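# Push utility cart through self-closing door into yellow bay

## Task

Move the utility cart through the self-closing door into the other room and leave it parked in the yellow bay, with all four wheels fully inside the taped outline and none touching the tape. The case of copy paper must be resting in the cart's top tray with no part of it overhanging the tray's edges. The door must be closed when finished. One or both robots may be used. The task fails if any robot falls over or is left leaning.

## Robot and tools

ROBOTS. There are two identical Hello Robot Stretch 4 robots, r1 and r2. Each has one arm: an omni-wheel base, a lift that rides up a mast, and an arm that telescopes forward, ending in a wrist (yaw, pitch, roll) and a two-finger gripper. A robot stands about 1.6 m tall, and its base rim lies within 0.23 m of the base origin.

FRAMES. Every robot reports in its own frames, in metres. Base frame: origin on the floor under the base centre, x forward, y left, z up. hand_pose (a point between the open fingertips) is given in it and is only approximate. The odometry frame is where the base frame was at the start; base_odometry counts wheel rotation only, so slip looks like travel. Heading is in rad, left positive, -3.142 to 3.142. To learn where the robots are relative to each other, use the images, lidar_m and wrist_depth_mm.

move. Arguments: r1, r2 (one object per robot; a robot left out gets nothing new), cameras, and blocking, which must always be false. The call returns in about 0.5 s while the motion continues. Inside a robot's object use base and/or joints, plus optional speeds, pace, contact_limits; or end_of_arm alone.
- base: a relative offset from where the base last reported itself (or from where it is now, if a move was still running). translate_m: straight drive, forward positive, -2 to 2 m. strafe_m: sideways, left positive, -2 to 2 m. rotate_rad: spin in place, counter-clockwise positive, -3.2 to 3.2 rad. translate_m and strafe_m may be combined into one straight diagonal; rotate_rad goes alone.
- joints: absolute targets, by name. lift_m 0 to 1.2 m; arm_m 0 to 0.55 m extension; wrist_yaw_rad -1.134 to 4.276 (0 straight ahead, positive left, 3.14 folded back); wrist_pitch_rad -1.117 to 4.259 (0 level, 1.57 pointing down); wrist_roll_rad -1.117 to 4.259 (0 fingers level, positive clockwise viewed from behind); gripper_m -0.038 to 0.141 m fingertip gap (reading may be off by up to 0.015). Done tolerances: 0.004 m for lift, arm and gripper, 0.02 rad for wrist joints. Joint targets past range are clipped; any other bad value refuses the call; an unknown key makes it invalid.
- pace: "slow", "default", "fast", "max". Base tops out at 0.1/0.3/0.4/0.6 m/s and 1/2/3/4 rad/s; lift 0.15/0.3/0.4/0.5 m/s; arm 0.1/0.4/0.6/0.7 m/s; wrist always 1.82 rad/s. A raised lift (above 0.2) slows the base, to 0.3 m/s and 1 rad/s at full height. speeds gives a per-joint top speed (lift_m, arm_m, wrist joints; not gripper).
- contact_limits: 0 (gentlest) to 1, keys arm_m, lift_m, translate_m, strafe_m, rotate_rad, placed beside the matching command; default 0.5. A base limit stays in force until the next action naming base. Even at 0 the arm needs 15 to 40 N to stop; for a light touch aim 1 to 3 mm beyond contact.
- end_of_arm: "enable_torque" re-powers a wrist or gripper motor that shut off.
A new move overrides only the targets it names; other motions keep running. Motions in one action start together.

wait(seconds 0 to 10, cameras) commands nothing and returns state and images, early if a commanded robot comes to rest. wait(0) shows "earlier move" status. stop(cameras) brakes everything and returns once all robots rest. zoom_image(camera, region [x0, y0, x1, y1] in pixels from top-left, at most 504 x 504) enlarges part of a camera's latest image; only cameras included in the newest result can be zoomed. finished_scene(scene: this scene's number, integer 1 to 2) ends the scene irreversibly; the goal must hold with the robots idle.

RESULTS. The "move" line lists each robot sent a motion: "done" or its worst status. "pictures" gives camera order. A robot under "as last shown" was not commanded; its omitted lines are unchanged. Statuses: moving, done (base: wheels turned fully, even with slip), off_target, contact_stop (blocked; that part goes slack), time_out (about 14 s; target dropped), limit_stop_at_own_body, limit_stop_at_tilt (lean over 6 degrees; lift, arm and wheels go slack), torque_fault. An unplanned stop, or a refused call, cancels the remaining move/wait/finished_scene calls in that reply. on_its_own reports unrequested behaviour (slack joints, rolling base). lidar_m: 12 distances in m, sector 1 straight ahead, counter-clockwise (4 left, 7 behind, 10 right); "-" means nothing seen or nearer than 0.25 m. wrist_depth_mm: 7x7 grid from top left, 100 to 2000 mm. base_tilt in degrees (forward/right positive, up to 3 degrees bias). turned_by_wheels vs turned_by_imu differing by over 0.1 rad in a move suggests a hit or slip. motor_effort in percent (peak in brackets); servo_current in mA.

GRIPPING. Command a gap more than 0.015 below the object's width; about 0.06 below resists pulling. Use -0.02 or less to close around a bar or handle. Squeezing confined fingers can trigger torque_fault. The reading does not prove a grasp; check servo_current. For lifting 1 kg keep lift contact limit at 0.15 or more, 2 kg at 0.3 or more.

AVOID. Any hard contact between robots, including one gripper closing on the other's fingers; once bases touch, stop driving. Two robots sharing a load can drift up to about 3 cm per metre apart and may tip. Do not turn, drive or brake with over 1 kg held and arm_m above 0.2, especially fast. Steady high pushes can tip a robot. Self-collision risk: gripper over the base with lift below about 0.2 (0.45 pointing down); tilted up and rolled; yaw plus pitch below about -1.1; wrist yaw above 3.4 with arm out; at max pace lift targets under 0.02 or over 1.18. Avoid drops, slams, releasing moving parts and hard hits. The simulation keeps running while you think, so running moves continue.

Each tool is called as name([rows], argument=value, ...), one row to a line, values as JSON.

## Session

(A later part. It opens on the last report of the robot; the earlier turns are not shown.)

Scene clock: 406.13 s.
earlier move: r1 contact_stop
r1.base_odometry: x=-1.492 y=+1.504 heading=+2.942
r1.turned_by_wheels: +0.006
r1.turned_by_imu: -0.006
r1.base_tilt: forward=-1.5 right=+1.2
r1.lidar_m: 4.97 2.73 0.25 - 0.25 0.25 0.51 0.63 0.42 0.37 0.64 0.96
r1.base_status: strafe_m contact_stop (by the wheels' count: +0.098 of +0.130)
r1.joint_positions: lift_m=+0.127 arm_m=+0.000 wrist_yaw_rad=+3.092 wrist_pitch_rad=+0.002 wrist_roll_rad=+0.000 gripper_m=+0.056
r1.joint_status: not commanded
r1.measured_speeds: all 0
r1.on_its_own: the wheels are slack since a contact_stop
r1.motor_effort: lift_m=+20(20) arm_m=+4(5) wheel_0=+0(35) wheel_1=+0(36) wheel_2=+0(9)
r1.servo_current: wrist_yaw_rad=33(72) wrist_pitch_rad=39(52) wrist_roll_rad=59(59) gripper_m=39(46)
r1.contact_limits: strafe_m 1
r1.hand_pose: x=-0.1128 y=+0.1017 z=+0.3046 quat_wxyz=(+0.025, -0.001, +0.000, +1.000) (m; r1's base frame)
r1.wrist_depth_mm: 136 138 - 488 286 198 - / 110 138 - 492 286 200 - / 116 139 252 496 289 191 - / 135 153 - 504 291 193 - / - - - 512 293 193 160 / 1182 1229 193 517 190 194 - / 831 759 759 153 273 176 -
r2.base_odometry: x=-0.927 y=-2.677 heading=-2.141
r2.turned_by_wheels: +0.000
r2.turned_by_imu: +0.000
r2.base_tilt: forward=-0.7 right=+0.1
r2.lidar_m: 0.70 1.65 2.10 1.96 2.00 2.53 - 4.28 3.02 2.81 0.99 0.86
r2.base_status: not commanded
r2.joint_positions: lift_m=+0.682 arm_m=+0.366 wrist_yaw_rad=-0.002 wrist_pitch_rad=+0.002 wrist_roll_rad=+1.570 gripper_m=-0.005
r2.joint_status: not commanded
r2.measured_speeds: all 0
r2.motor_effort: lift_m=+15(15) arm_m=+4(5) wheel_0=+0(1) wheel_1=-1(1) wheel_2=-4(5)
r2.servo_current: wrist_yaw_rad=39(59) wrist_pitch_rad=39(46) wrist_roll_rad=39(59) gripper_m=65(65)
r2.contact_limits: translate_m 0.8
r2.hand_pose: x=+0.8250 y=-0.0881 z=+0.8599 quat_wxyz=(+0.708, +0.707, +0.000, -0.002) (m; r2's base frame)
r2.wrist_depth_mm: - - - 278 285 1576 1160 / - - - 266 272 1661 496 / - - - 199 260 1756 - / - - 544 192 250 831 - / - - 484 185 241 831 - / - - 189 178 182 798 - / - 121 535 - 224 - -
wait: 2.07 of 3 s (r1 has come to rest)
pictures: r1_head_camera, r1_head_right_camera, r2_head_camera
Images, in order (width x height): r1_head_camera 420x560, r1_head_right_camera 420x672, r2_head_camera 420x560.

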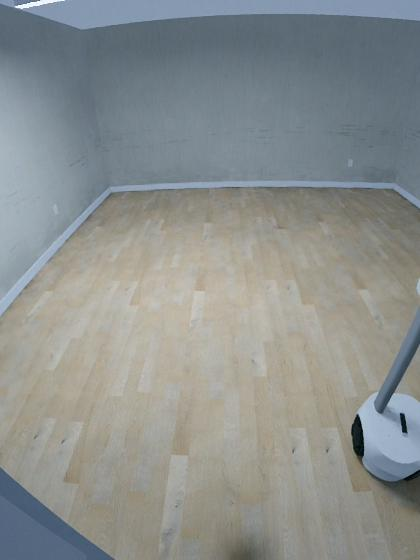

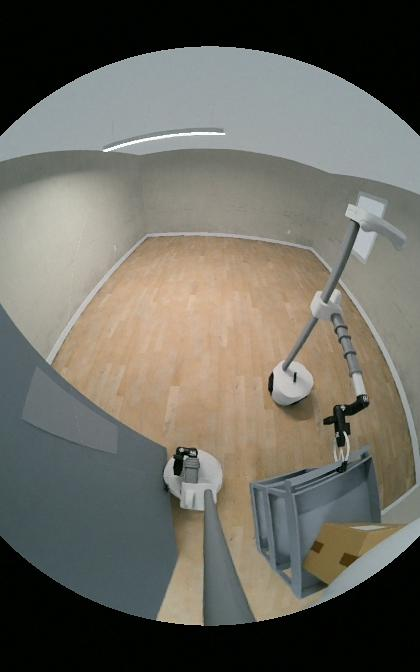

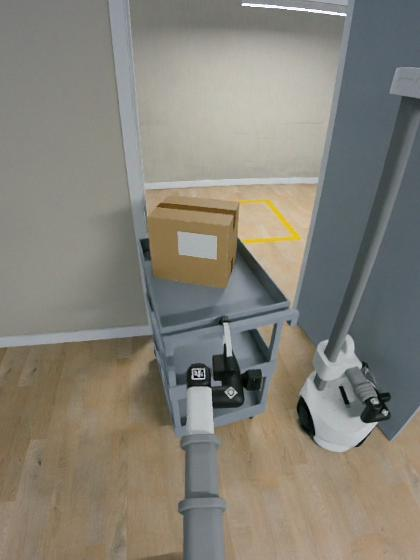

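stop(cameras=["r2_head_camera","r1_head_right_camera","r1_head_camera","r1_head_left_camera"])

Scene clock: 423.20 s.
stop: r1's wheels hold again
r1.base_odometry: x=-1.492 y=+1.504 heading=+2.942
r1.turned_by_wheels: +0.000
r1.turned_by_imu: +0.000
r1.base_tilt: forward=-1.6 right=+1.3
r1.lidar_m: 4.98 2.76 0.25 - 0.25 0.25 0.53 0.60 0.39 0.36 0.61 0.95
r1.base_status: strafe_m contact_stop (by the wheels' count: +0.098 of +0.130)
r1.joint_positions: lift_m=+0.127 arm_m=+0.000 wrist_yaw_rad=+3.092 wrist_pitch_rad=+0.002 wrist_roll_rad=+0.000 gripper_m=+0.056
r1.joint_status: not commanded
r1.measured_speeds: all 0
r1.motor_effort: lift_m=+20(20) arm_m=+4(5) wheel_0=+0(35) wheel_1=+0(36) wheel_2=+0(9)
r1.servo_current: wrist_yaw_rad=46(72) wrist_pitch_rad=39(52) wrist_roll_rad=46(59) gripper_m=46(46)
r1.contact_limits: strafe_m 1
r1.hand_pose: x=-0.1128 y=+0.1017 z=+0.3046 quat_wxyz=(+0.025, -0.001, +0.000, +1.000) (m; r1's base frame)
r1.wrist_depth_mm: 136 138 - 492 286 198 - / 110 138 - 496 287 200 - / 116 139 254 500 289 192 - / 135 153 - 508 290 191 - / - - - 512 293 193 160 / 1229 1182 193 512 191 193 - / 854 768 750 153 274 176 -
r2.base_odometry: x=-0.927 y=-2.677 heading=-2.141
r2.turned_by_wheels: +0.000
r2.turned_by_imu: +0.000
r2.base_tilt: forward=-0.6 right=+0.1
r2.lidar_m: 0.72 1.66 2.09 1.94 1.98 2.50 - 4.26 3.00 2.79 0.99 0.82
r2.base_status: not commanded
r2.joint_positions: lift_m=+0.682 arm_m=+0.366 wrist_yaw_rad=-0.002 wrist_pitch_rad=+0.002 wrist_roll_rad=+1.570 gripper_m=-0.005
r2.joint_status: not commanded
r2.measured_speeds: all 0
r2.motor_effort: lift_m=+15(15) arm_m=+4(5) wheel_0=+0(1) wheel_1=-1(1) wheel_2=-4(5)
r2.servo_current: wrist_yaw_rad=39(59) wrist_pitch_rad=39(46) wrist_roll_rad=33(59) gripper_m=46(65)
r2.contact_limits: translate_m 0.8
r2.hand_pose: x=+0.8250 y=-0.0881 z=+0.8599 quat_wxyz=(+0.708, +0.707, +0.000, -0.002) (m; r2's base frame)
r2.wrist_depth_mm: - - - 277 287 1576 1182 / - - - 266 273 1756 500 / - - - 199 259 1756 - / - - 544 191 250 831 - / - - 488 185 241 842 - / - - 189 178 182 798 - / - 121 535 - 224 - -
pictures: r1_head_camera, r1_head_left_camera, r1_head_right_camera, r2_head_camera
Images, in order (width x height): r1_head_camera 420x560, r1_head_left_camera 420x672, r1_head_right_camera 420x672, r2_head_camera 420x560.

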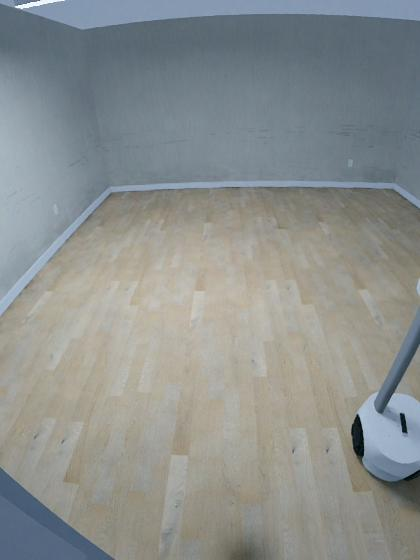

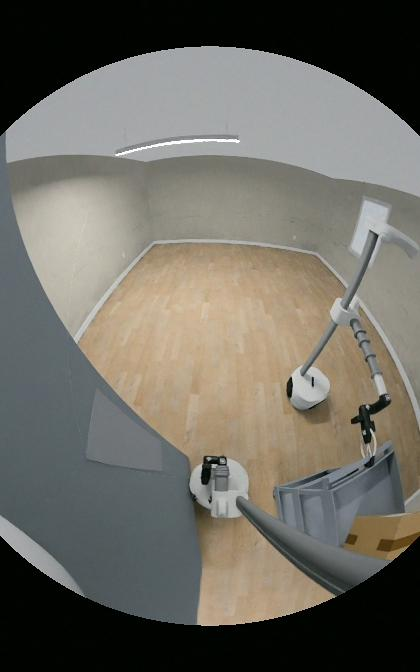

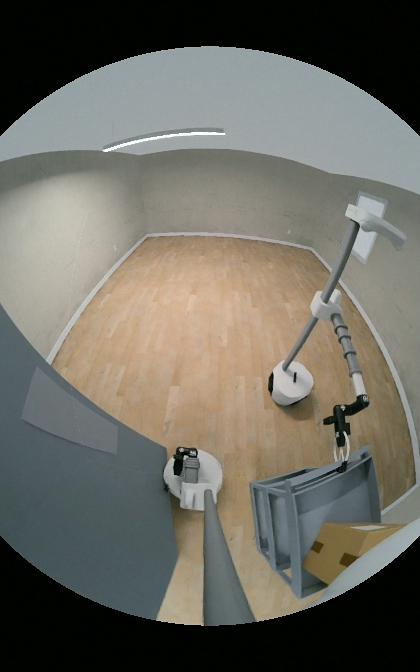

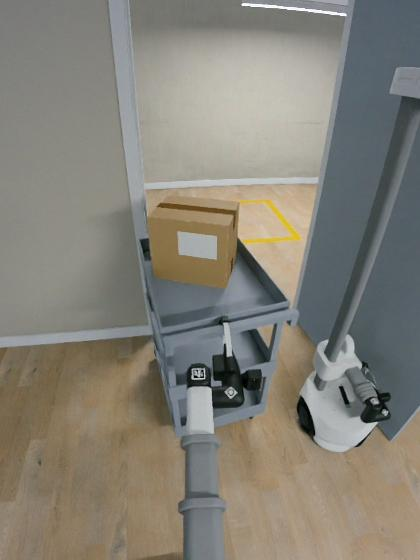

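move(blocking=false, r2={"base":{"translate_m":-0.35},"pace":"slow","contact_limits":{"translate_m":0.8}}, cameras=[])

wait(seconds=6, cameras=[])

move(blocking=false, r2={"base":{"rotate_rad":0.11},"pace":"slow","contact_limits":{"rotate_rad":0.8}}, cameras=[])

wait(seconds=3, cameras=[])

move(blocking=false, r2={"base":{"strafe_m":0.25},"pace":"slow","contact_limits":{"strafe_m":0.8}}, cameras=[])

wait(seconds=5, cameras=["r2_head_camera","r1_head_right_camera"])

Scene clock: 430.13 s.
move: r2 moving
r1: as last shown
r1.base_tilt: forward=-1.6 right=+1.2
r1.lidar_m: 4.99 2.79 0.25 - 0.25 0.25 0.50 0.63 0.40 0.35 0.64 0.95
r1.motor_effort: lift_m=+20(20) arm_m=+4(4) wheel_0=+0(1) wheel_1=+0(0) wheel_2=+0(0)
r1.servo_current: wrist_yaw_rad=39(72) wrist_pitch_rad=39(46) wrist_roll_rad=46(65) gripper_m=46(52)
r1.contact_limits: strafe_m 1
r1.wrist_depth_mm: 136 138 - 488 285 198 - / 110 138 - 496 287 200 - / 116 138 253 496 290 192 - / 136 153 - 500 290 192 - / - - - 512 294 193 161 / 1182 1182 193 517 191 194 - / 842 750 750 153 272 175 -
r2.base_odometry: x=-0.920 y=-2.667 heading=-2.141
r2.turned_by_wheels: +0.000
r2.turned_by_imu: +0.000
r2.base_tilt: forward=-0.7 right=+0.1
r2.lidar_m: 0.71 1.67 2.08 1.96 1.99 2.53 - 4.25 3.03 2.79 1.00 0.85
r2.base_status: translate_m moving
r2.joint_positions: lift_m=+0.682 arm_m=+0.366 wrist_yaw_rad=-0.002 wrist_pitch_rad=+0.002 wrist_roll_rad=+1.570 gripper_m=-0.005
r2.joint_status: not commanded
r2.measured_speeds: translate_m=-0.048 strafe_m=+0.000 rotate_rad=+0.000 lift_m=+0.000 arm_m=+0.000 wrist_yaw_rad=+0.000 wrist_pitch_rad=+0.000 wrist_roll_rad=+0.000
r2.motor_effort: lift_m=+15(15) arm_m=+4(5) wheel_0=-7(9) wheel_1=-7(9) wheel_2=+10(10)
r2.servo_current: wrist_yaw_rad=46(59) wrist_pitch_rad=39(39) wrist_roll_rad=46(52) gripper_m=52(59)
r2.contact_limits: translate_m 0.8
r2.hand_pose: x=+0.8250 y=-0.0881 z=+0.8599 quat_wxyz=(+0.708, +0.707, +0.000, -0.002) (m; r2's base frame)
r2.wrist_depth_mm: - - - 277 283 1537 1160 / - - - 265 272 1708 500 / - - - 198 260 1708 - / - - 539 191 250 854 - / - - 488 184 242 831 - / - - 188 178 183 798 - / - 121 539 - 227 - -
pictures: none
No camera images: "cameras" was empty.

Scene clock: 434.43 s.
earlier move: r2 done
r1.base_odometry: x=-1.492 y=+1.504 heading=+2.942
r1.turned_by_wheels: +0.000
r1.turned_by_imu: +0.000
r1.base_tilt: forward=-1.6 right=+1.3
r1.lidar_m: 4.99 2.77 0.25 - 0.25 0.25 0.50 1.28 0.36 0.34 0.41 1.16
r1.base_status: not commanded
r1.joint_positions: lift_m=+0.127 arm_m=+0.000 wrist_yaw_rad=+3.092 wrist_pitch_rad=+0.002 wrist_roll_rad=+0.000 gripper_m=+0.056
r1.joint_status: not commanded
r1.measured_speeds: all 0
r1.motor_effort: lift_m=+20(20) arm_m=+4(4) wheel_0=+0(1) wheel_1=+0(0) wheel_2=+0(0)
r1.servo_current: wrist_yaw_rad=59(78) wrist_pitch_rad=46(52) wrist_roll_rad=39(72) gripper_m=39(52)
r1.contact_limits: strafe_m 1
r1.hand_pose: x=-0.1128 y=+0.1017 z=+0.3046 quat_wxyz=(+0.025, -0.001, +0.000, +1.000) (m; r1's base frame)
r1.wrist_depth_mm: 136 138 - 492 283 199 - / 110 138 - 492 287 199 - / 116 139 253 496 289 192 - / 135 153 - 504 290 193 - / - - - 512 291 193 160 / 1205 1229 193 521 191 193 - / 866 750 768 153 274 176 -
r2.base_odometry: x=-0.738 y=-2.382 heading=-2.141
r2.turned_by_wheels: +0.000
r2.turned_by_imu: +0.000
r2.base_tilt: forward=-0.6 right=+0.0
r2.lidar_m: 0.75 1.98 2.06 1.92 1.95 2.47 3.88 3.91 3.08 2.83 2.89 0.80
r2.base_status: done
r2.joint_positions: lift_m=+0.682 arm_m=+0.366 wrist_yaw_rad=-0.002 wrist_pitch_rad=+0.002 wrist_roll_rad=+1.570 gripper_m=-0.005
r2.joint_status: not commanded
r2.measured_speeds: all 0
r2.motor_effort: lift_m=+15(15) arm_m=+4(5) wheel_0=-3(11) wheel_1=-6(9) wheel_2=+6(11)
r2.servo_current: wrist_yaw_rad=46(59) wrist_pitch_rad=46(46) wrist_roll_rad=52(59) gripper_m=59(59)
r2.contact_limits: translate_m 0.8
r2.hand_pose: x=+0.8250 y=-0.0881 z=+0.8599 quat_wxyz=(+0.708, +0.707, +0.000, -0.002) (m; r2's base frame)
r2.wrist_depth_mm: - - - 175 235 - 500 / - - - 176 235 768 - / - - 504 176 236 831 - / - - 484 236 236 820 - / - - 535 176 236 842 - / - - 189 176 182 - - / - - - - 236 - 500
wait: 4.30 of 6 s (r2 has come to rest)
pictures: none
No camera images: "cameras" was empty.

Scene clock: 434.93 s.
move: r2 moving
r1: as last shown
r1.lidar_m: 4.97 2.73 0.25 - 0.25 0.25 0.50 1.28 0.36 0.37 0.44 1.18
r1.motor_effort: lift_m=+20(20) arm_m=+4(4) wheel_0=-1(1) wheel_1=+0(0) wheel_2=+0(0)
r1.servo_current: wrist_yaw_rad=52(65) wrist_pitch_rad=46(46) wrist_roll_rad=52(65) gripper_m=39(39)
r1.contact_limits: strafe_m 1
r1.wrist_depth_mm: 136 138 - 488 282 199 - / 110 139 - 496 285 199 - / 116 139 253 500 290 192 - / 135 153 - 508 293 193 - / - - - 508 291 193 161 / 1182 1205 193 517 190 193 - / 866 759 759 153 274 176 -
r2.base_odometry: x=-0.738 y=-2.382 heading=-2.045
r2.turned_by_wheels: +0.096
r2.turned_by_imu: +0.093
r2.base_tilt: forward=-0.6 right=+0.1
r2.lidar_m: 0.77 2.05 2.00 1.92 1.98 2.69 3.94 3.98 2.94 2.82 1.47 0.77
r2.base_status: rotate_rad moving
r2.joint_positions: lift_m=+0.682 arm_m=+0.366 wrist_yaw_rad=-0.009 wrist_pitch_rad=+0.002 wrist_roll_rad=+1.570 gripper_m=-0.005
r2.joint_status: not commanded
r2.measured_speeds: translate_m=+0.000 strafe_m=+0.001 rotate_rad=+0.202 lift_m=+0.000 arm_m=+0.000 wrist_yaw_rad=+0.075 wrist_pitch_rad=+0.000 wrist_roll_rad=+0.000
r2.motor_effort: lift_m=+15(15) arm_m=+6(6) wheel_0=-10(19) wheel_1=-9(12) wheel_2=-11(20)
r2.servo_current: wrist_yaw_rad=72(72) wrist_pitch_rad=39(46) wrist_roll_rad=65(65) gripper_m=46(59)
r2.contact_limits: rotate_rad 0.8
r2.hand_pose: x=+0.8243 y=-0.0901 z=+0.8599 quat_wxyz=(+0.707, +0.707, -0.003, -0.004) (m; r2's base frame)
r2.wrist_depth_mm: - - - 153 210 750 - / - - 512 158 216 788 - / - 473 449 163 221 - - / - - 512 166 227 - - / - - 591 173 232 - - / - - 182 176 182 - 535 / - - - - - - 469
pictures: none
No camera images: "cameras" was empty.

Scene clock: 435.70 s.
earlier move: r2 done
r1.base_odometry: x=-1.492 y=+1.504 heading=+2.942
r1.turned_by_wheels: +0.000
r1.turned_by_imu: +0.000
r1.base_tilt: forward=-1.6 right=+1.3
r1.lidar_m: 4.99 2.76 0.25 - 0.25 0.25 0.51 1.26 0.36 0.36 0.46 1.18
r1.base_status: not commanded
r1.joint_positions: lift_m=+0.127 arm_m=+0.000 wrist_yaw_rad=+3.092 wrist_pitch_rad=+0.002 wrist_roll_rad=+0.000 gripper_m=+0.056
r1.joint_status: not commanded
r1.measured_speeds: all 0
r1.motor_effort: lift_m=+20(20) arm_m=+4(4) wheel_0=+0(1) wheel_1=+0(0) wheel_2=+0(0)
r1.servo_current: wrist_yaw_rad=33(72) wrist_pitch_rad=46(46) wrist_roll_rad=65(65) gripper_m=39(46)
r1.contact_limits: strafe_m 1
r1.hand_pose: x=-0.1128 y=+0.1017 z=+0.3046 quat_wxyz=(+0.025, -0.001, +0.000, +1.000) (m; r1's base frame)
r1.wrist_depth_mm: 136 138 - 496 285 198 - / 110 138 - 500 286 200 - / 116 139 253 496 289 192 - / 135 153 - 508 291 192 - / - - - 512 293 193 161 / 1229 1205 194 517 191 193 - / 842 750 750 153 273 176 -
r2.base_odometry: x=-0.738 y=-2.382 heading=-2.031
r2.turned_by_wheels: +0.014
r2.turned_by_imu: +0.014
r2.base_tilt: forward=-0.7 right=+0.0
r2.lidar_m: 0.77 2.04 2.00 1.89 1.98 2.72 3.98 3.99 2.96 2.82 1.45 0.76
r2.base_status: done
r2.joint_positions: lift_m=+0.682 arm_m=+0.366 wrist_yaw_rad=+0.002 wrist_pitch_rad=+0.002 wrist_roll_rad=+1.570 gripper_m=-0.005
r2.joint_status: not commanded
r2.measured_speeds: all 0
r2.motor_effort: lift_m=+15(15) arm_m=+6(6) wheel_0=+0(19) wheel_1=+3(12) wheel_2=-1(20)
r2.servo_current: wrist_yaw_rad=39(72) wrist_pitch_rad=46(46) wrist_roll_rad=46(65) gripper_m=52(59)
r2.contact_limits: rotate_rad 0.8
r2.hand_pose: x=+0.8253 y=-0.0869 z=+0.8599 quat_wxyz=(+0.708, +0.707, +0.001, +0.000) (m; r2's base frame)
r2.wrist_depth_mm: - - 574 142 196 - - / - 500 452 148 204 768 - / - 480 455 153 213 - - / - - 530 159 221 - - / - - 609 167 231 - - / - - 182 176 182 1397 496 / - - - - - - 1205
wait: 0.77 of 3 s (r2 has come to rest)
pictures: none
No camera images: "cameras" was empty.

Scene clock: 436.20 s.
move: r2 moving
r1: as last shown
r1.base_tilt: forward=-1.6 right=+1.2
r1.lidar_m: 4.99 2.75 0.25 - 0.25 0.25 0.51 1.24 0.39 0.38 0.46 1.21
r1.motor_effort: lift_m=+20(20) arm_m=+4(4) wheel_0=-1(1) wheel_1=+0(0) wheel_2=+0(0)
r1.servo_current: wrist_yaw_rad=52(59) wrist_pitch_rad=39(46) wrist_roll_rad=46(65) gripper_m=33(46)
r1.contact_limits: strafe_m 1
r1.wrist_depth_mm: 136 138 - 492 285 198 - / 110 138 - 496 286 199 - / 116 139 253 500 289 191 - / 136 153 - 504 291 193 - / - - - 508 294 193 160 / 1205 1205 194 512 191 193 - / 854 759 759 153 273 176 -
r2.base_odometry: x=-0.725 y=-2.389 heading=-2.031
r2.turned_by_wheels: +0.000
r2.turned_by_imu: +0.000
r2.base_tilt: forward=-0.6 right=+0.0
r2.lidar_m: 0.76 2.06 1.99 1.90 1.99 2.70 3.97 4.03 2.96 2.84 1.48 0.75
r2.base_status: strafe_m moving
r2.joint_positions: lift_m=+0.682 arm_m=+0.366 wrist_yaw_rad=+0.001 wrist_pitch_rad=+0.002 wrist_roll_rad=+1.570 gripper_m=-0.005
r2.joint_status: not commanded
r2.measured_speeds: translate_m=+0.000 strafe_m=+0.055 rotate_rad=+0.001 lift_m=+0.000 arm_m=+0.000 wrist_yaw_rad=+0.000 wrist_pitch_rad=+0.000 wrist_roll_rad=+0.000
r2.motor_effort: lift_m=+15(15) arm_m=+6(6) wheel_0=-6(12) wheel_1=+6(7) wheel_2=+0(2)
r2.servo_current: wrist_yaw_rad=46(52) wrist_pitch_rad=39(46) wrist_roll_rad=46(46) gripper_m=52(52)
r2.contact_limits: strafe_m 0.8
r2.hand_pose: x=+0.8253 y=-0.0871 z=+0.8599 quat_wxyz=(+0.708, +0.707, +0.001, +0.000) (m; r2's base frame)
r2.wrist_depth_mm: - - 554 141 196 - - / - 488 445 147 203 759 - / - 484 459 152 212 - - / - - 535 158 220 - - / - - 615 167 231 - - / - - 182 178 183 1336 492 / - - - - - - 1281
pictures: none
No camera images: "cameras" was empty.

Scene clock: 439.33 s.
earlier move: r2 done
r1.base_odometry: x=-1.492 y=+1.504 heading=+2.942
r1.turned_by_wheels: +0.000
r1.turned_by_imu: +0.000
r1.base_tilt: forward=-1.6 right=+1.2
r1.lidar_m: 4.98 2.77 0.25 - 0.25 0.25 0.51 1.26 0.66 0.40 0.52 1.37
r1.base_status: not commanded
r1.joint_positions: lift_m=+0.127 arm_m=+0.000 wrist_yaw_rad=+3.092 wrist_pitch_rad=+0.002 wrist_roll_rad=+0.000 gripper_m=+0.056
r1.joint_status: not commanded
r1.measured_speeds: all 0
r1.motor_effort: lift_m=+20(20) arm_m=+4(4) wheel_0=+0(1) wheel_1=+0(0) wheel_2=+0(0)
r1.servo_current: wrist_yaw_rad=39(72) wrist_pitch_rad=39(46) wrist_roll_rad=46(65) gripper_m=39(52)
r1.contact_limits: strafe_m 1
r1.hand_pose: x=-0.1128 y=+0.1017 z=+0.3046 quat_wxyz=(+0.025, -0.001, +0.000, +1.000) (m; r1's base frame)
r1.wrist_depth_mm: 136 138 - 488 285 198 - / 110 138 - 496 287 199 - / 116 139 252 504 289 192 - / 135 153 - 504 291 193 - / - - - 508 293 193 160 / 1205 1205 194 517 191 193 - / 854 768 750 153 272 176 -
r2.base_odometry: x=-0.514 y=-2.493 heading=-2.032
r2.turned_by_wheels: +0.000
r2.turned_by_imu: -0.001
r2.base_tilt: forward=-0.7 right=+0.1
r2.lidar_m: 0.71 2.00 1.77 1.67 1.72 2.33 3.96 4.01 3.22 3.07 1.39 0.64
r2.base_status: done
r2.joint_positions: lift_m=+0.682 arm_m=+0.366 wrist_yaw_rad=-0.001 wrist_pitch_rad=+0.002 wrist_roll_rad=+1.570 gripper_m=-0.005
r2.joint_status: not commanded
r2.measured_speeds: all 0
r2.motor_effort: lift_m=+15(15) arm_m=+6(6) wheel_0=-6(13) wheel_1=+2(8) wheel_2=+0(2)
r2.servo_current: wrist_yaw_rad=46(59) wrist_pitch_rad=39(46) wrist_roll_rad=52(65) gripper_m=52(65)
r2.contact_limits: strafe_m 0.8
r2.hand_pose: x=+0.8251 y=-0.0878 z=+0.8599 quat_wxyz=(+0.708, +0.707, +0.000, -0.001) (m; r2's base frame)
r2.wrist_depth_mm: - 364 364 - 142 - - / - 500 452 - 156 - - / - - 591 - 175 - - / - - - 115 198 564 - / - - - 135 227 1366 488 / - - 184 159 183 1366 1182 / - - - - - 347 355
wait: 3.13 of 5 s (r2 has come to rest)
pictures: r1_head_right_camera, r2_head_camera
Images, in order (width x height): r1_head_right_camera 420x672, r2_head_camera 420x560.

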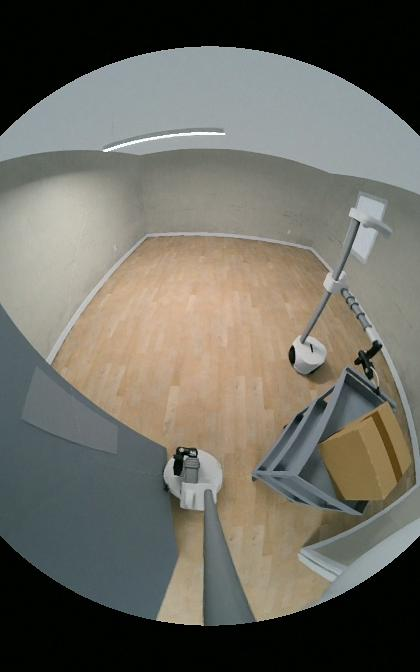

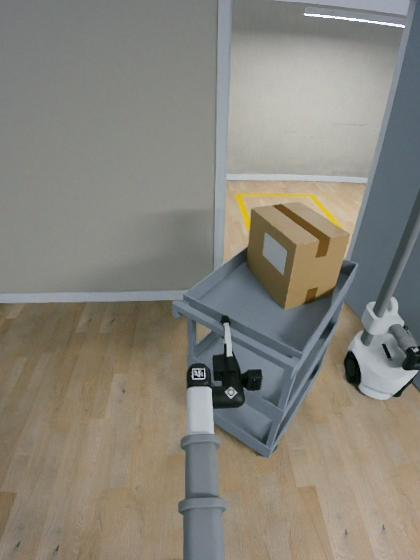

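move(blocking=false, r2={"base":{"translate_m":0.15},"pace":"slow","contact_limits":{"translate_m":0.5}}, cameras=[])

wait(seconds=4, cameras=[])

move(blocking=false, r2={"base":{"strafe_m":-0.35},"pace":"slow","contact_limits":{"strafe_m":0.6}}, cameras=[])

wait(seconds=6, cameras=["r2_head_camera","r1_head_right_camera"])

Scene clock: 451.13 s.
move: r2 moving
r1: as last shown
r1.base_tilt: forward=-1.6 right=+1.3
r1.lidar_m: 4.97 2.77 0.25 - 0.25 0.25 0.50 1.23 0.63 0.40 0.51 1.38
r1.motor_effort: lift_m=+20(20) arm_m=+4(4) wheel_0=+0(1) wheel_1=+0(1) wheel_2=+0(0)
r1.servo_current: wrist_yaw_rad=52(59) wrist_pitch_rad=33(46) wrist_roll_rad=46(59) gripper_m=33(46)
r1.contact_limits: strafe_m 1
r1.wrist_depth_mm: 136 138 - 492 283 198 - / 110 138 - 496 287 200 - / 116 139 252 500 289 191 - / 135 153 - 504 291 192 - / - - - 512 291 194 161 / 1205 1205 193 512 190 193 - / 854 759 750 153 273 175 -
r2.base_odometry: x=-0.520 y=-2.504 heading=-2.031
r2.turned_by_wheels: +0.000
r2.turned_by_imu: +0.001
r2.base_tilt: forward=-0.7 right=+0.0
r2.lidar_m: 0.68 2.05 1.74 1.64 1.73 2.36 3.99 4.01 3.22 3.09 1.40 0.65
r2.base_status: translate_m moving
r2.joint_positions: lift_m=+0.682 arm_m=+0.366 wrist_yaw_rad=-0.001 wrist_pitch_rad=+0.002 wrist_roll_rad=+1.570 gripper_m=-0.005
r2.joint_status: not commanded
r2.measured_speeds: translate_m=+0.048 strafe_m=+0.000 rotate_rad=-0.001 lift_m=+0.000 arm_m=+0.000 wrist_yaw_rad=+0.000 wrist_pitch_rad=+0.000 wrist_roll_rad=+0.000
r2.motor_effort: lift_m=+15(15) arm_m=+6(6) wheel_0=+3(11) wheel_1=+7(8) wheel_2=-12(13)
r2.servo_current: wrist_yaw_rad=52(52) wrist_pitch_rad=46(46) wrist_roll_rad=33(59) gripper_m=52(59)
r2.contact_limits: translate_m 0.5
r2.hand_pose: x=+0.8251 y=-0.0878 z=+0.8599 quat_wxyz=(+0.708, +0.707, +0.000, -0.001) (m; r2's base frame)
r2.wrist_depth_mm: - 364 368 - 138 - - / - 504 455 - 153 - - / - - 603 - 172 - - / - - - 111 195 - - / - - - 132 225 1336 477 / - - 185 155 184 1336 1205 / - - - - - 349 355
pictures: none
No camera images: "cameras" was empty.

Scene clock: 453.43 s.
earlier move: r2 done
r1.base_odometry: x=-1.492 y=+1.504 heading=+2.942
r1.turned_by_wheels: +0.000
r1.turned_by_imu: +0.000
r1.base_tilt: forward=-1.6 right=+1.3
r1.lidar_m: 4.97 2.76 0.25 - 0.25 0.25 0.51 1.25 0.43 0.35 0.61 1.31
r1.base_status: not commanded
r1.joint_positions: lift_m=+0.127 arm_m=+0.000 wrist_yaw_rad=+3.092 wrist_pitch_rad=+0.002 wrist_roll_rad=+0.000 gripper_m=+0.056
r1.joint_status: not commanded
r1.measured_speeds: all 0
r1.motor_effort: lift_m=+20(20) arm_m=+4(4) wheel_0=-1(1) wheel_1=+0(1) wheel_2=+0(0)
r1.servo_current: wrist_yaw_rad=59(72) wrist_pitch_rad=39(52) wrist_roll_rad=46(65) gripper_m=39(52)
r1.contact_limits: strafe_m 1
r1.hand_pose: x=-0.1128 y=+0.1017 z=+0.3046 quat_wxyz=(+0.025, -0.001, +0.000, +1.000) (m; r1's base frame)
r1.wrist_depth_mm: 136 138 - 492 285 198 - / 110 138 - 500 287 200 - / 116 139 253 500 290 193 - / 135 153 - 504 290 192 - / - - - 512 293 194 161 / 1182 1205 193 512 191 193 - / 854 750 759 154 273 176 -
r2.base_odometry: x=-0.581 y=-2.628 heading=-2.031
r2.turned_by_wheels: +0.001
r2.turned_by_imu: +0.002
r2.base_tilt: forward=-0.7 right=+0.1
r2.lidar_m: 0.70 1.90 1.73 1.65 1.76 2.41 4.15 4.15 3.23 3.08 1.29 0.64
r2.base_status: done
r2.joint_positions: lift_m=+0.682 arm_m=+0.366 wrist_yaw_rad=-0.001 wrist_pitch_rad=+0.002 wrist_roll_rad=+1.570 gripper_m=-0.005
r2.joint_status: not commanded
r2.measured_speeds: all 0
r2.motor_effort: lift_m=+15(15) arm_m=+6(6) wheel_0=+8(14) wheel_1=+6(9) wheel_2=-3(13)
r2.servo_current: wrist_yaw_rad=39(52) wrist_pitch_rad=39(46) wrist_roll_rad=52(59) gripper_m=59(59)
r2.contact_limits: translate_m 0.5
r2.hand_pose: x=+0.8251 y=-0.0876 z=+0.8599 quat_wxyz=(+0.708, +0.707, +0.000, -0.001) (m; r2's base frame)
r2.wrist_depth_mm: - 399 - - - 117 - / - - 554 - 134 - - / - - - - 159 - - / - - - - 182 - 500 / - - - 112 222 - 466 / - - 184 138 182 366 368 / - - - - - - 1160
wait: 2.30 of 4 s (r2 has come to rest)
pictures: none
No camera images: "cameras" was empty.

Scene clock: 453.93 s.
move: r2 moving
r1: as last shown
r1.lidar_m: 4.99 2.73 0.25 - 0.25 0.25 0.51 1.25 0.45 0.33 0.61 1.31
r1.motor_effort: lift_m=+20(20) arm_m=+4(4) wheel_0=+0(1) wheel_1=+0(0) wheel_2=+0(0)
r1.servo_current: wrist_yaw_rad=46(59) wrist_pitch_rad=39(46) wrist_roll_rad=46(65) gripper_m=33(52)
r1.contact_limits: strafe_m 1
r1.wrist_depth_mm: 136 138 - 488 283 198 - / 110 138 - 500 287 200 - / 117 139 253 496 289 191 - / 135 153 - 504 290 193 - / - - - 512 293 193 161 / 1205 1205 193 512 191 193 - / 854 759 759 154 274 175 -
r2.base_odometry: x=-0.593 y=-2.621 heading=-2.030
r2.turned_by_wheels: +0.001
r2.turned_by_imu: +0.001
r2.base_tilt: forward=-0.7 right=+0.0
r2.lidar_m: 0.64 1.90 1.74 1.67 1.76 2.43 4.15 4.17 3.20 3.07 1.27 0.63
r2.base_status: strafe_m moving
r2.joint_positions: lift_m=+0.682 arm_m=+0.366 wrist_yaw_rad=+0.002 wrist_pitch_rad=+0.002 wrist_roll_rad=+1.570 gripper_m=-0.005
r2.joint_status: not commanded
r2.measured_speeds: translate_m=+0.001 strafe_m=-0.056 rotate_rad=-0.003 lift_m=+0.000 arm_m=+0.000 wrist_yaw_rad=+0.003 wrist_pitch_rad=+0.000 wrist_roll_rad=+0.000
r2.motor_effort: lift_m=+15(15) arm_m=+6(6) wheel_0=+19(19) wheel_1=-4(5) wheel_2=+0(3)
r2.servo_current: wrist_yaw_rad=46(59) wrist_pitch_rad=33(39) wrist_roll_rad=46(52) gripper_m=59(59)
r2.contact_limits: strafe_m 0.6
r2.hand_pose: x=+0.8254 y=-0.0868 z=+0.8599 quat_wxyz=(+0.708, +0.707, +0.001, +0.000) (m; r2's base frame)
r2.wrist_depth_mm: - 402 - - - 115 - / - - 517 - 135 - - / - - - - 152 - - / - - - - 180 - 500 / - - - - 221 - 466 / - - 185 134 181 364 373 / - - - - - - 1182
pictures: none
No camera images: "cameras" was empty.

Scene clock: 458.07 s.
earlier move: r2 done
r1.base_odometry: x=-1.492 y=+1.504 heading=+2.941
r1.turned_by_wheels: +0.000
r1.turned_by_imu: -0.001
r1.base_tilt: forward=-1.6 right=+1.3
r1.lidar_m: 4.99 2.78 0.25 - 0.25 0.25 0.52 0.25 0.25 0.25 0.31 1.05
r1.base_status: not commanded
r1.joint_positions: lift_m=+0.127 arm_m=+0.000 wrist_yaw_rad=+3.092 wrist_pitch_rad=+0.002 wrist_roll_rad=+0.000 gripper_m=+0.056
r1.joint_status: not commanded
r1.measured_speeds: all 0
r1.motor_effort: lift_m=+20(20) arm_m=+4(4) wheel_0=-2(3) wheel_1=-1(1) wheel_2=+0(0)
r1.servo_current: wrist_yaw_rad=52(72) wrist_pitch_rad=39(52) wrist_roll_rad=39(65) gripper_m=39(52)
r1.contact_limits: strafe_m 1
r1.hand_pose: x=-0.1128 y=+0.1017 z=+0.3046 quat_wxyz=(+0.025, -0.001, +0.000, +1.000) (m; r1's base frame)
r1.wrist_depth_mm: 136 138 - 492 285 199 - / 110 138 - 496 286 199 - / 116 139 253 500 289 192 - / 135 153 - 508 290 193 - / - - - 508 291 193 160 / 1205 1205 194 512 191 193 - / 854 750 750 153 274 176 -
r2.base_odometry: x=-0.894 y=-2.473 heading=-2.030
r2.turned_by_wheels: +0.000
r2.turned_by_imu: +0.004
r2.base_tilt: forward=-0.7 right=+0.1
r2.lidar_m: 0.72 1.89 2.11 1.99 2.10 2.87 4.13 3.89 2.84 2.74 1.16 0.69
r2.base_status: done
r2.joint_positions: lift_m=+0.682 arm_m=+0.366 wrist_yaw_rad=+0.005 wrist_pitch_rad=+0.002 wrist_roll_rad=+1.570 gripper_m=-0.005
r2.joint_status: not commanded
r2.measured_speeds: all 0
r2.motor_effort: lift_m=+15(15) arm_m=+6(6) wheel_0=+11(19) wheel_1=+0(7) wheel_2=+2(3)
r2.servo_current: wrist_yaw_rad=52(65) wrist_pitch_rad=33(46) wrist_roll_rad=46(59) gripper_m=46(59)
r2.contact_limits: strafe_m 0.6
r2.hand_pose: x=+0.8256 y=-0.0858 z=+0.8599 quat_wxyz=(+0.708, +0.707, +0.003, +0.001) (m; r2's base frame)
r2.wrist_depth_mm: - 362 366 - 151 - - / - 439 410 104 164 - - / - - 535 112 184 - - / - - - 129 200 - - / - - - 140 224 1618 504 / - - 185 160 181 - 455 / - - - - - 345 1138
wait: 4.13 of 6 s (r2 has come to rest)
pictures: r1_head_right_camera, r2_head_camera
Images, in order (width x height): r1_head_right_camera 420x672, r2_head_camera 420x560.

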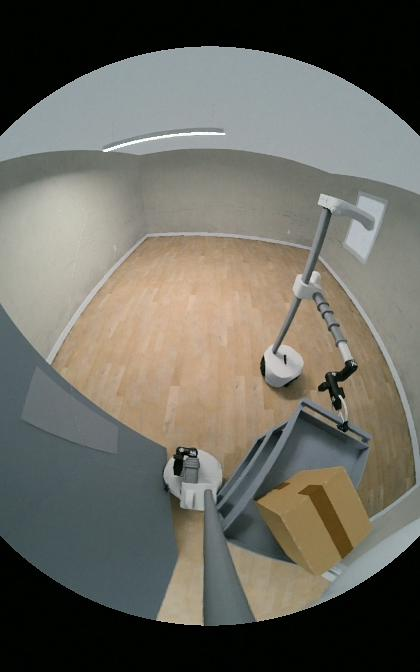

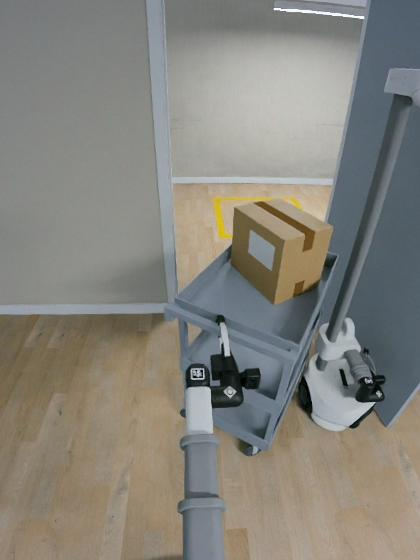

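move(blocking=false, r2={"base":{"translate_m":-0.2,"strafe_m":-0.1},"pace":"slow","contact_limits":{"translate_m":0.6}}, cameras=[])

wait(seconds=4, cameras=["r2_head_camera"])

move(blocking=false, r2={"base":{"strafe_m":-0.15},"pace":"slow","contact_limits":{"strafe_m":0.6}}, cameras=[])

wait(seconds=4, cameras=["r2_head_camera","r1_head_right_camera"])

Scene clock: 467.57 s.
move: r2 moving
r1: as last shown
r1.turned_by_imu: +0.000
r1.lidar_m: 4.99 2.77 0.25 - 0.25 0.25 0.50 0.25 0.25 0.25 0.31 1.03
r1.servo_current: wrist_yaw_rad=46(72) wrist_pitch_rad=39(46) wrist_roll_rad=33(59) gripper_m=46(52)
r1.contact_limits: strafe_m 1
r1.wrist_depth_mm: 136 138 - 488 283 198 - / 110 138 - 500 287 199 - / 116 138 253 492 289 193 - / 135 153 - 504 291 193 - / - - - 504 293 193 161 / 1205 1182 193 512 191 193 - / 854 750 759 154 272 176 -
r2.base_odometry: x=-0.895 y=-2.459 heading=-2.029
r2.turned_by_wheels: +0.000
r2.turned_by_imu: +0.001
r2.base_tilt: forward=-0.7 right=+0.1
r2.lidar_m: 0.74 1.90 2.12 2.01 2.13 2.87 4.14 3.88 2.85 2.71 1.19 0.71
r2.base_status: translate_m moving; strafe_m moving
r2.joint_positions: lift_m=+0.682 arm_m=+0.366 wrist_yaw_rad=+0.005 wrist_pitch_rad=+0.002 wrist_roll_rad=+1.570 gripper_m=-0.005
r2.joint_status: not commanded
r2.measured_speeds: translate_m=-0.049 strafe_m=-0.024 rotate_rad=-0.001 lift_m=+0.000 arm_m=+0.000 wrist_yaw_rad=+0.000 wrist_pitch_rad=+0.000 wrist_roll_rad=+0.000
r2.motor_effort: lift_m=+15(15) arm_m=+6(6) wheel_0=-2(9) wheel_1=-7(7) wheel_2=+14(14)
r2.servo_current: wrist_yaw_rad=52(59) wrist_pitch_rad=39(39) wrist_roll_rad=46(59) gripper_m=52(59)
r2.contact_limits: translate_m 0.6
r2.hand_pose: x=+0.8256 y=-0.0858 z=+0.8599 quat_wxyz=(+0.708, +0.707, +0.003, +0.001) (m; r2's base frame)
r2.wrist_depth_mm: - 370 368 102 154 - - / - 436 421 107 168 - - / - - 525 116 183 - - / - - - 132 202 - - / - - - 144 224 1618 512 / - - 184 163 182 - 459 / - - - - - 340 1078
pictures: none
No camera images: "cameras" was empty.

Scene clock: 470.47 s.
earlier move: r2 done
r1.base_odometry: x=-1.492 y=+1.504 heading=+2.941
r1.turned_by_wheels: +0.000
r1.turned_by_imu: +0.000
r1.base_tilt: forward=-1.6 right=+1.3
r1.lidar_m: 4.98 2.76 0.25 - 0.25 0.25 0.50 1.26 0.25 0.25 0.25 0.43
r1.base_status: not commanded
r1.joint_positions: lift_m=+0.127 arm_m=+0.000 wrist_yaw_rad=+3.092 wrist_pitch_rad=+0.002 wrist_roll_rad=+0.000 gripper_m=+0.056
r1.joint_status: not commanded
r1.measured_speeds: all 0
r1.motor_effort: lift_m=+20(20) arm_m=+4(4) wheel_0=-3(3) wheel_1=-1(1) wheel_2=+0(0)
r1.servo_current: wrist_yaw_rad=65(78) wrist_pitch_rad=39(52) wrist_roll_rad=39(65) gripper_m=39(52)
r1.contact_limits: strafe_m 1
r1.hand_pose: x=-0.1128 y=+0.1017 z=+0.3046 quat_wxyz=(+0.025, -0.001, +0.000, +1.000) (m; r1's base frame)
r1.wrist_depth_mm: 136 138 - 492 283 198 - / 110 138 - 496 287 199 - / 117 139 253 500 290 192 - / 135 153 - 504 293 192 - / - - - 512 291 193 161 / 1205 1205 193 517 191 193 - / 854 759 759 153 273 176 -
r2.base_odometry: x=-0.895 y=-2.249 heading=-2.031
r2.turned_by_wheels: -0.001
r2.turned_by_imu: -0.002
r2.base_tilt: forward=-0.6 right=+0.1
r2.lidar_m: 0.76 2.10 2.20 2.11 2.20 3.03 3.90 3.75 2.71 2.63 2.74 0.76
r2.base_status: done
r2.joint_positions: lift_m=+0.682 arm_m=+0.366 wrist_yaw_rad=+0.001 wrist_pitch_rad=+0.002 wrist_roll_rad=+1.570 gripper_m=-0.005
r2.joint_status: not commanded
r2.measured_speeds: all 0
r2.motor_effort: lift_m=+15(15) arm_m=-4(6) wheel_0=-10(15) wheel_1=-8(10) wheel_2=+5(14)
r2.servo_current: wrist_yaw_rad=33(59) wrist_pitch_rad=39(52) wrist_roll_rad=46(59) gripper_m=52(59)
r2.contact_limits: translate_m 0.6
r2.hand_pose: x=+0.8254 y=-0.0871 z=+0.8599 quat_wxyz=(+0.708, +0.707, +0.001, +0.000) (m; r2's base frame)
r2.wrist_depth_mm: - - - 149 204 - - / - - 488 154 210 768 - / - 473 452 158 219 - - / - - 517 163 224 842 - / - - 609 172 234 - - / 1430 - 185 178 182 640 521 / - - - - - - 1182
wait: 2.90 of 4 s (r2 has come to rest)
pictures: r2_head_camera
Images, in order (width x height): r2_head_camera 420x560.

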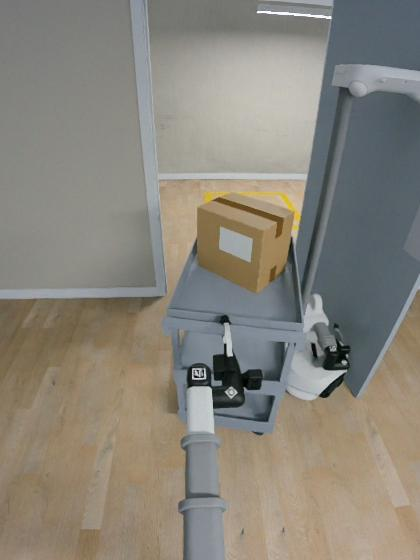

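Scene clock: 470.97 s.
move: r2 moving
r1: as last shown
r1.lidar_m: 4.97 2.76 0.25 - 0.25 0.25 0.51 1.26 0.25 0.25 0.25 0.42
r1.motor_effort: lift_m=+20(20) arm_m=+4(4) wheel_0=-2(3) wheel_1=-1(1) wheel_2=+0(0)
r1.servo_current: wrist_yaw_rad=52(72) wrist_pitch_rad=39(52) wrist_roll_rad=52(65) gripper_m=39(46)
r1.contact_limits: strafe_m 1
r1.wrist_depth_mm: 136 138 - 488 285 198 - / 110 138 - 496 287 199 - / 116 139 253 500 287 191 - / 135 153 - 500 291 192 - / - - - 508 291 193 161 / 1182 1229 192 517 191 193 - / 854 759 759 153 274 176 -
r2.base_odometry: x=-0.908 y=-2.243 heading=-2.030
r2.turned_by_wheels: +0.001
r2.turned_by_imu: +0.001
r2.base_tilt: forward=-0.7 right=+0.0
r2.lidar_m: 0.74 2.07 2.20 2.14 2.20 3.03 3.92 3.72 2.72 2.61 2.71 0.76
r2.base_status: strafe_m moving
r2.joint_positions: lift_m=+0.682 arm_m=+0.366 wrist_yaw_rad=+0.001 wrist_pitch_rad=+0.002 wrist_roll_rad=+1.570 gripper_m=-0.005
r2.joint_status: not commanded
r2.measured_speeds: translate_m=-0.001 strafe_m=-0.055 rotate_rad=+0.006 lift_m=+0.000 arm_m=+0.000 wrist_yaw_rad=+0.000 wrist_pitch_rad=+0.000 wrist_roll_rad=+0.000
r2.motor_effort: lift_m=+15(15) arm_m=-4(4) wheel_0=+10(10) wheel_1=-6(10) wheel_2=+0(5)
r2.servo_current: wrist_yaw_rad=52(59) wrist_pitch_rad=46(46) wrist_roll_rad=46(59) gripper_m=52(59)
r2.contact_limits: strafe_m 0.6
r2.hand_pose: x=+0.8254 y=-0.0871 z=+0.8599 quat_wxyz=(+0.708, +0.707, +0.001, +0.000) (m; r2's base frame)
r2.wrist_depth_mm: - - 580 146 201 - - / - - 480 151 208 768 - / - 473 452 155 215 - - / - - 517 161 223 842 - / - - 615 168 232 - - / - - 182 176 180 615 - / - - - - - - 1205
pictures: none
No camera images: "cameras" was empty.

Scene clock: 473.13 s.
earlier move: r2 done
r1.base_odometry: x=-1.492 y=+1.504 heading=+2.941
r1.turned_by_wheels: +0.000
r1.turned_by_imu: +0.000
r1.base_tilt: forward=-1.6 right=+1.3
r1.lidar_m: 1.35 2.76 0.25 - 0.25 0.25 0.52 0.26 0.25 0.25 0.25 0.27
r1.base_status: not commanded
r1.joint_positions: lift_m=+0.127 arm_m=+0.000 wrist_yaw_rad=+3.092 wrist_pitch_rad=+0.002 wrist_roll_rad=+0.000 gripper_m=+0.056
r1.joint_status: not commanded
r1.measured_speeds: all 0
r1.motor_effort: lift_m=+20(20) arm_m=+4(4) wheel_0=-2(3) wheel_1=+0(1) wheel_2=+0(0)
r1.servo_current: wrist_yaw_rad=52(72) wrist_pitch_rad=46(52) wrist_roll_rad=59(65) gripper_m=39(46)
r1.contact_limits: strafe_m 1
r1.hand_pose: x=-0.1128 y=+0.1017 z=+0.3046 quat_wxyz=(+0.025, -0.001, +0.000, +1.000) (m; r1's base frame)
r1.wrist_depth_mm: 136 138 - 492 283 198 - / 110 138 - 492 287 200 - / 116 139 253 496 287 191 - / 136 153 - 504 293 192 - / - - - 508 291 193 160 / 1205 1182 194 517 191 193 - / 854 768 750 153 274 175 -
r2.base_odometry: x=-1.030 y=-2.183 heading=-2.029
r2.turned_by_wheels: +0.001
r2.turned_by_imu: +0.002
r2.base_tilt: forward=-0.7 right=+0.1
r2.lidar_m: 0.75 2.10 2.37 2.25 2.39 3.24 3.91 3.53 2.56 2.48 2.57 0.80
r2.base_status: done
r2.joint_positions: lift_m=+0.682 arm_m=+0.366 wrist_yaw_rad=+0.005 wrist_pitch_rad=+0.002 wrist_roll_rad=+1.570 gripper_m=-0.005
r2.joint_status: not commanded
r2.measured_speeds: all 0
r2.motor_effort: lift_m=+15(15) arm_m=-4(4) wheel_0=+14(19) wheel_1=+2(10) wheel_2=+0(5)
r2.servo_current: wrist_yaw_rad=65(65) wrist_pitch_rad=39(46) wrist_roll_rad=46(65) gripper_m=52(65)
r2.contact_limits: strafe_m 0.6
r2.hand_pose: x=+0.8258 y=-0.0858 z=+0.8599 quat_wxyz=(+0.708, +0.707, +0.003, +0.001) (m; r2's base frame)
r2.wrist_depth_mm: 647 647 654 174 233 647 - / - - - 174 234 1618 - / - - 521 175 236 831 - / - - 477 236 236 842 - / - - 530 176 236 842 - / 1464 - 189 176 180 - - / - - - - 236 - 512
wait: 2.17 of 4 s (r2 has come to rest)
pictures: r1_head_right_camera, r2_head_camera
Images, in order (width x height): r1_head_right_camera 420x672, r2_head_camera 420x560.

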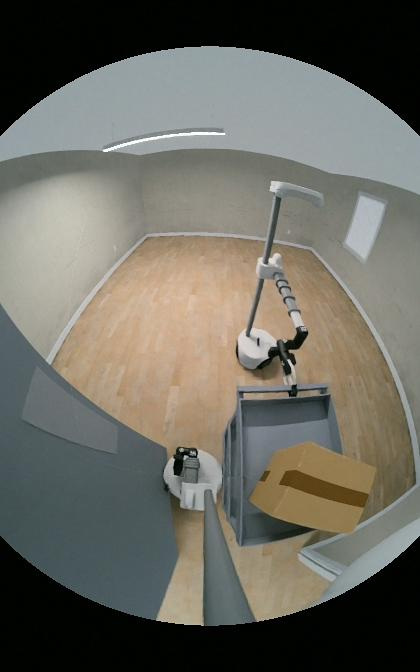

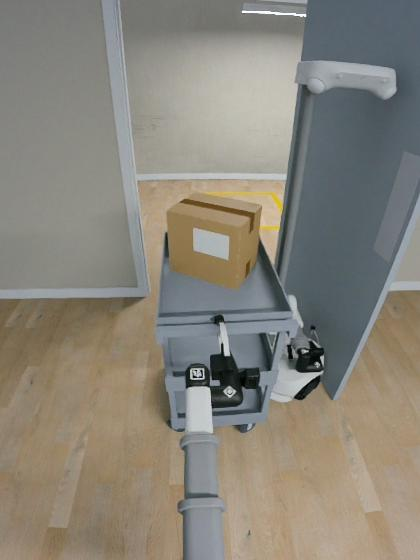

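move(blocking=false, r2={"base":{"translate_m":0.35},"pace":"slow","contact_limits":{"translate_m":0.4}}, cameras=[])

wait(seconds=5, cameras=["r2_head_camera","r1_head_right_camera"])

Scene clock: 480.77 s.
move: r2 moving
r1: as last shown
r1.base_tilt: forward=-1.6 right=+1.2
r1.lidar_m: 4.99 2.76 0.25 - 0.25 0.25 0.50 0.27 0.25 0.25 0.25 0.26
r1.motor_effort: lift_m=+20(20) arm_m=+4(4) wheel_0=-3(3) wheel_1=-1(1) wheel_2=+0(0)
r1.servo_current: wrist_yaw_rad=39(72) wrist_pitch_rad=52(52) wrist_roll_rad=52(59) gripper_m=46(46)
r1.contact_limits: strafe_m 1
r1.wrist_depth_mm: 136 138 - 488 283 198 - / 110 138 - 492 289 199 - / 116 139 254 500 290 191 - / 136 153 - 504 291 192 - / - - - 512 293 193 161 / 1229 1205 194 512 190 193 - / 854 759 768 153 273 176 -
r2.base_odometry: x=-1.035 y=-2.194 heading=-2.029
r2.turned_by_wheels: +0.001
r2.turned_by_imu: +0.001
r2.base_tilt: forward=-0.7 right=+0.0
r2.lidar_m: 0.77 2.07 2.36 2.25 2.37 3.25 3.95 3.50 2.59 2.47 2.60 0.78
r2.base_status: translate_m moving
r2.joint_positions: lift_m=+0.682 arm_m=+0.366 wrist_yaw_rad=+0.005 wrist_pitch_rad=+0.002 wrist_roll_rad=+1.570 gripper_m=-0.005
r2.joint_status: not commanded
r2.measured_speeds: translate_m=+0.049 strafe_m=+0.000 rotate_rad=-0.002 lift_m=+0.000 arm_m=+0.000 wrist_yaw_rad=+0.000 wrist_pitch_rad=+0.000 wrist_roll_rad=+0.000
r2.motor_effort: lift_m=+15(15) arm_m=-4(4) wheel_0=+17(18) wheel_1=+11(11) wheel_2=-10(10)
r2.servo_current: wrist_yaw_rad=59(59) wrist_pitch_rad=39(46) wrist_roll_rad=52(52) gripper_m=59(59)
r2.contact_limits: translate_m 0.4
r2.hand_pose: x=+0.8258 y=-0.0858 z=+0.8599 quat_wxyz=(+0.708, +0.707, +0.003, +0.001) (m; r2's base frame)
r2.wrist_depth_mm: 640 640 640 176 236 647 - / - - - 176 236 1708 - / - - 535 176 236 842 - / - - 477 236 236 842 - / - - 521 176 236 831 - / - - 189 176 181 - - / - - - - - - -
pictures: none
No camera images: "cameras" was empty.

Scene clock: 485.03 s.
earlier move: r2 done
r1.base_odometry: x=-1.492 y=+1.504 heading=+2.941
r1.turned_by_wheels: +0.000
r1.turned_by_imu: +0.000
r1.base_tilt: forward=-1.6 right=+1.3
r1.lidar_m: 4.98 2.75 0.25 - 0.25 0.25 0.50 0.35 0.25 0.25 0.44 0.68
r1.base_status: not commanded
r1.joint_positions: lift_m=+0.127 arm_m=+0.000 wrist_yaw_rad=+3.092 wrist_pitch_rad=+0.002 wrist_roll_rad=+0.000 gripper_m=+0.056
r1.joint_status: not commanded
r1.measured_speeds: all 0
r1.motor_effort: lift_m=+20(20) arm_m=+4(4) wheel_0=-2(3) wheel_1=+0(1) wheel_2=-1(1)
r1.servo_current: wrist_yaw_rad=59(72) wrist_pitch_rad=46(52) wrist_roll_rad=46(59) gripper_m=46(52)
r1.contact_limits: strafe_m 1
r1.hand_pose: x=-0.1128 y=+0.1017 z=+0.3046 quat_wxyz=(+0.025, -0.001, +0.000, +1.000) (m; r1's base frame)
r1.wrist_depth_mm: 136 138 - 488 285 198 - / 110 138 - 496 286 200 - / 116 139 253 504 289 191 - / 135 153 - 508 291 193 - / 683 - - 512 293 193 161 / 1008 1205 194 512 191 193 - / 809 750 768 154 273 176 -
r2.base_odometry: x=-1.184 y=-2.496 heading=-2.028
r2.turned_by_wheels: +0.000
r2.turned_by_imu: +0.003
r2.base_tilt: forward=-0.6 right=+0.1
r2.lidar_m: 0.73 1.72 2.35 2.26 2.37 3.23 - 3.53 2.60 2.49 0.98 0.78
r2.base_status: done
r2.joint_positions: lift_m=+0.682 arm_m=+0.366 wrist_yaw_rad=+0.005 wrist_pitch_rad=+0.002 wrist_roll_rad=+1.570 gripper_m=-0.005
r2.joint_status: not commanded
r2.measured_speeds: all 0
r2.motor_effort: lift_m=+15(15) arm_m=-3(4) wheel_0=+10(18) wheel_1=+7(11) wheel_2=-3(13)
r2.servo_current: wrist_yaw_rad=46(65) wrist_pitch_rad=39(52) wrist_roll_rad=52(59) gripper_m=59(65)
r2.contact_limits: translate_m 0.4
r2.hand_pose: x=+0.8257 y=-0.0860 z=+0.8599 quat_wxyz=(+0.708, +0.707, +0.002, +0.001) (m; r2's base frame)
r2.wrist_depth_mm: - - - 268 274 1576 1160 / - - - 260 265 1708 530 / - - - 195 255 842 - / - - 508 189 248 842 - / - - 488 183 240 831 - / - - 187 177 182 798 - / - 140 539 - - - -
wait: 4.27 of 5 s (r2 has come to rest)
pictures: r1_head_right_camera, r2_head_camera
Images, in order (width x height): r1_head_right_camera 420x672, r2_head_camera 420x560.

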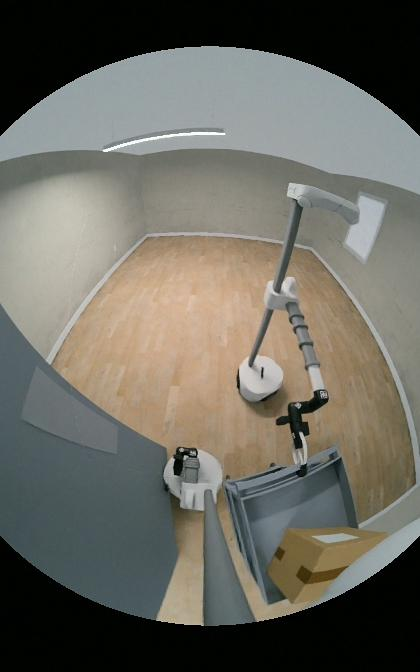

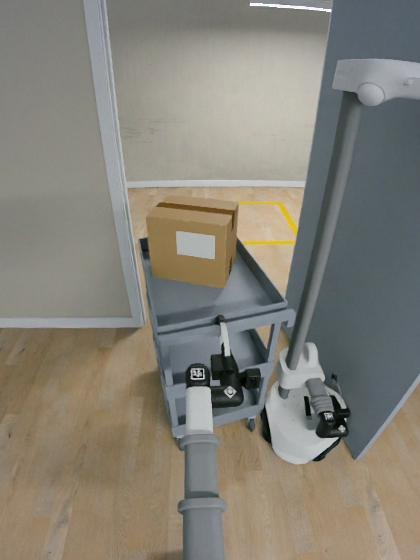

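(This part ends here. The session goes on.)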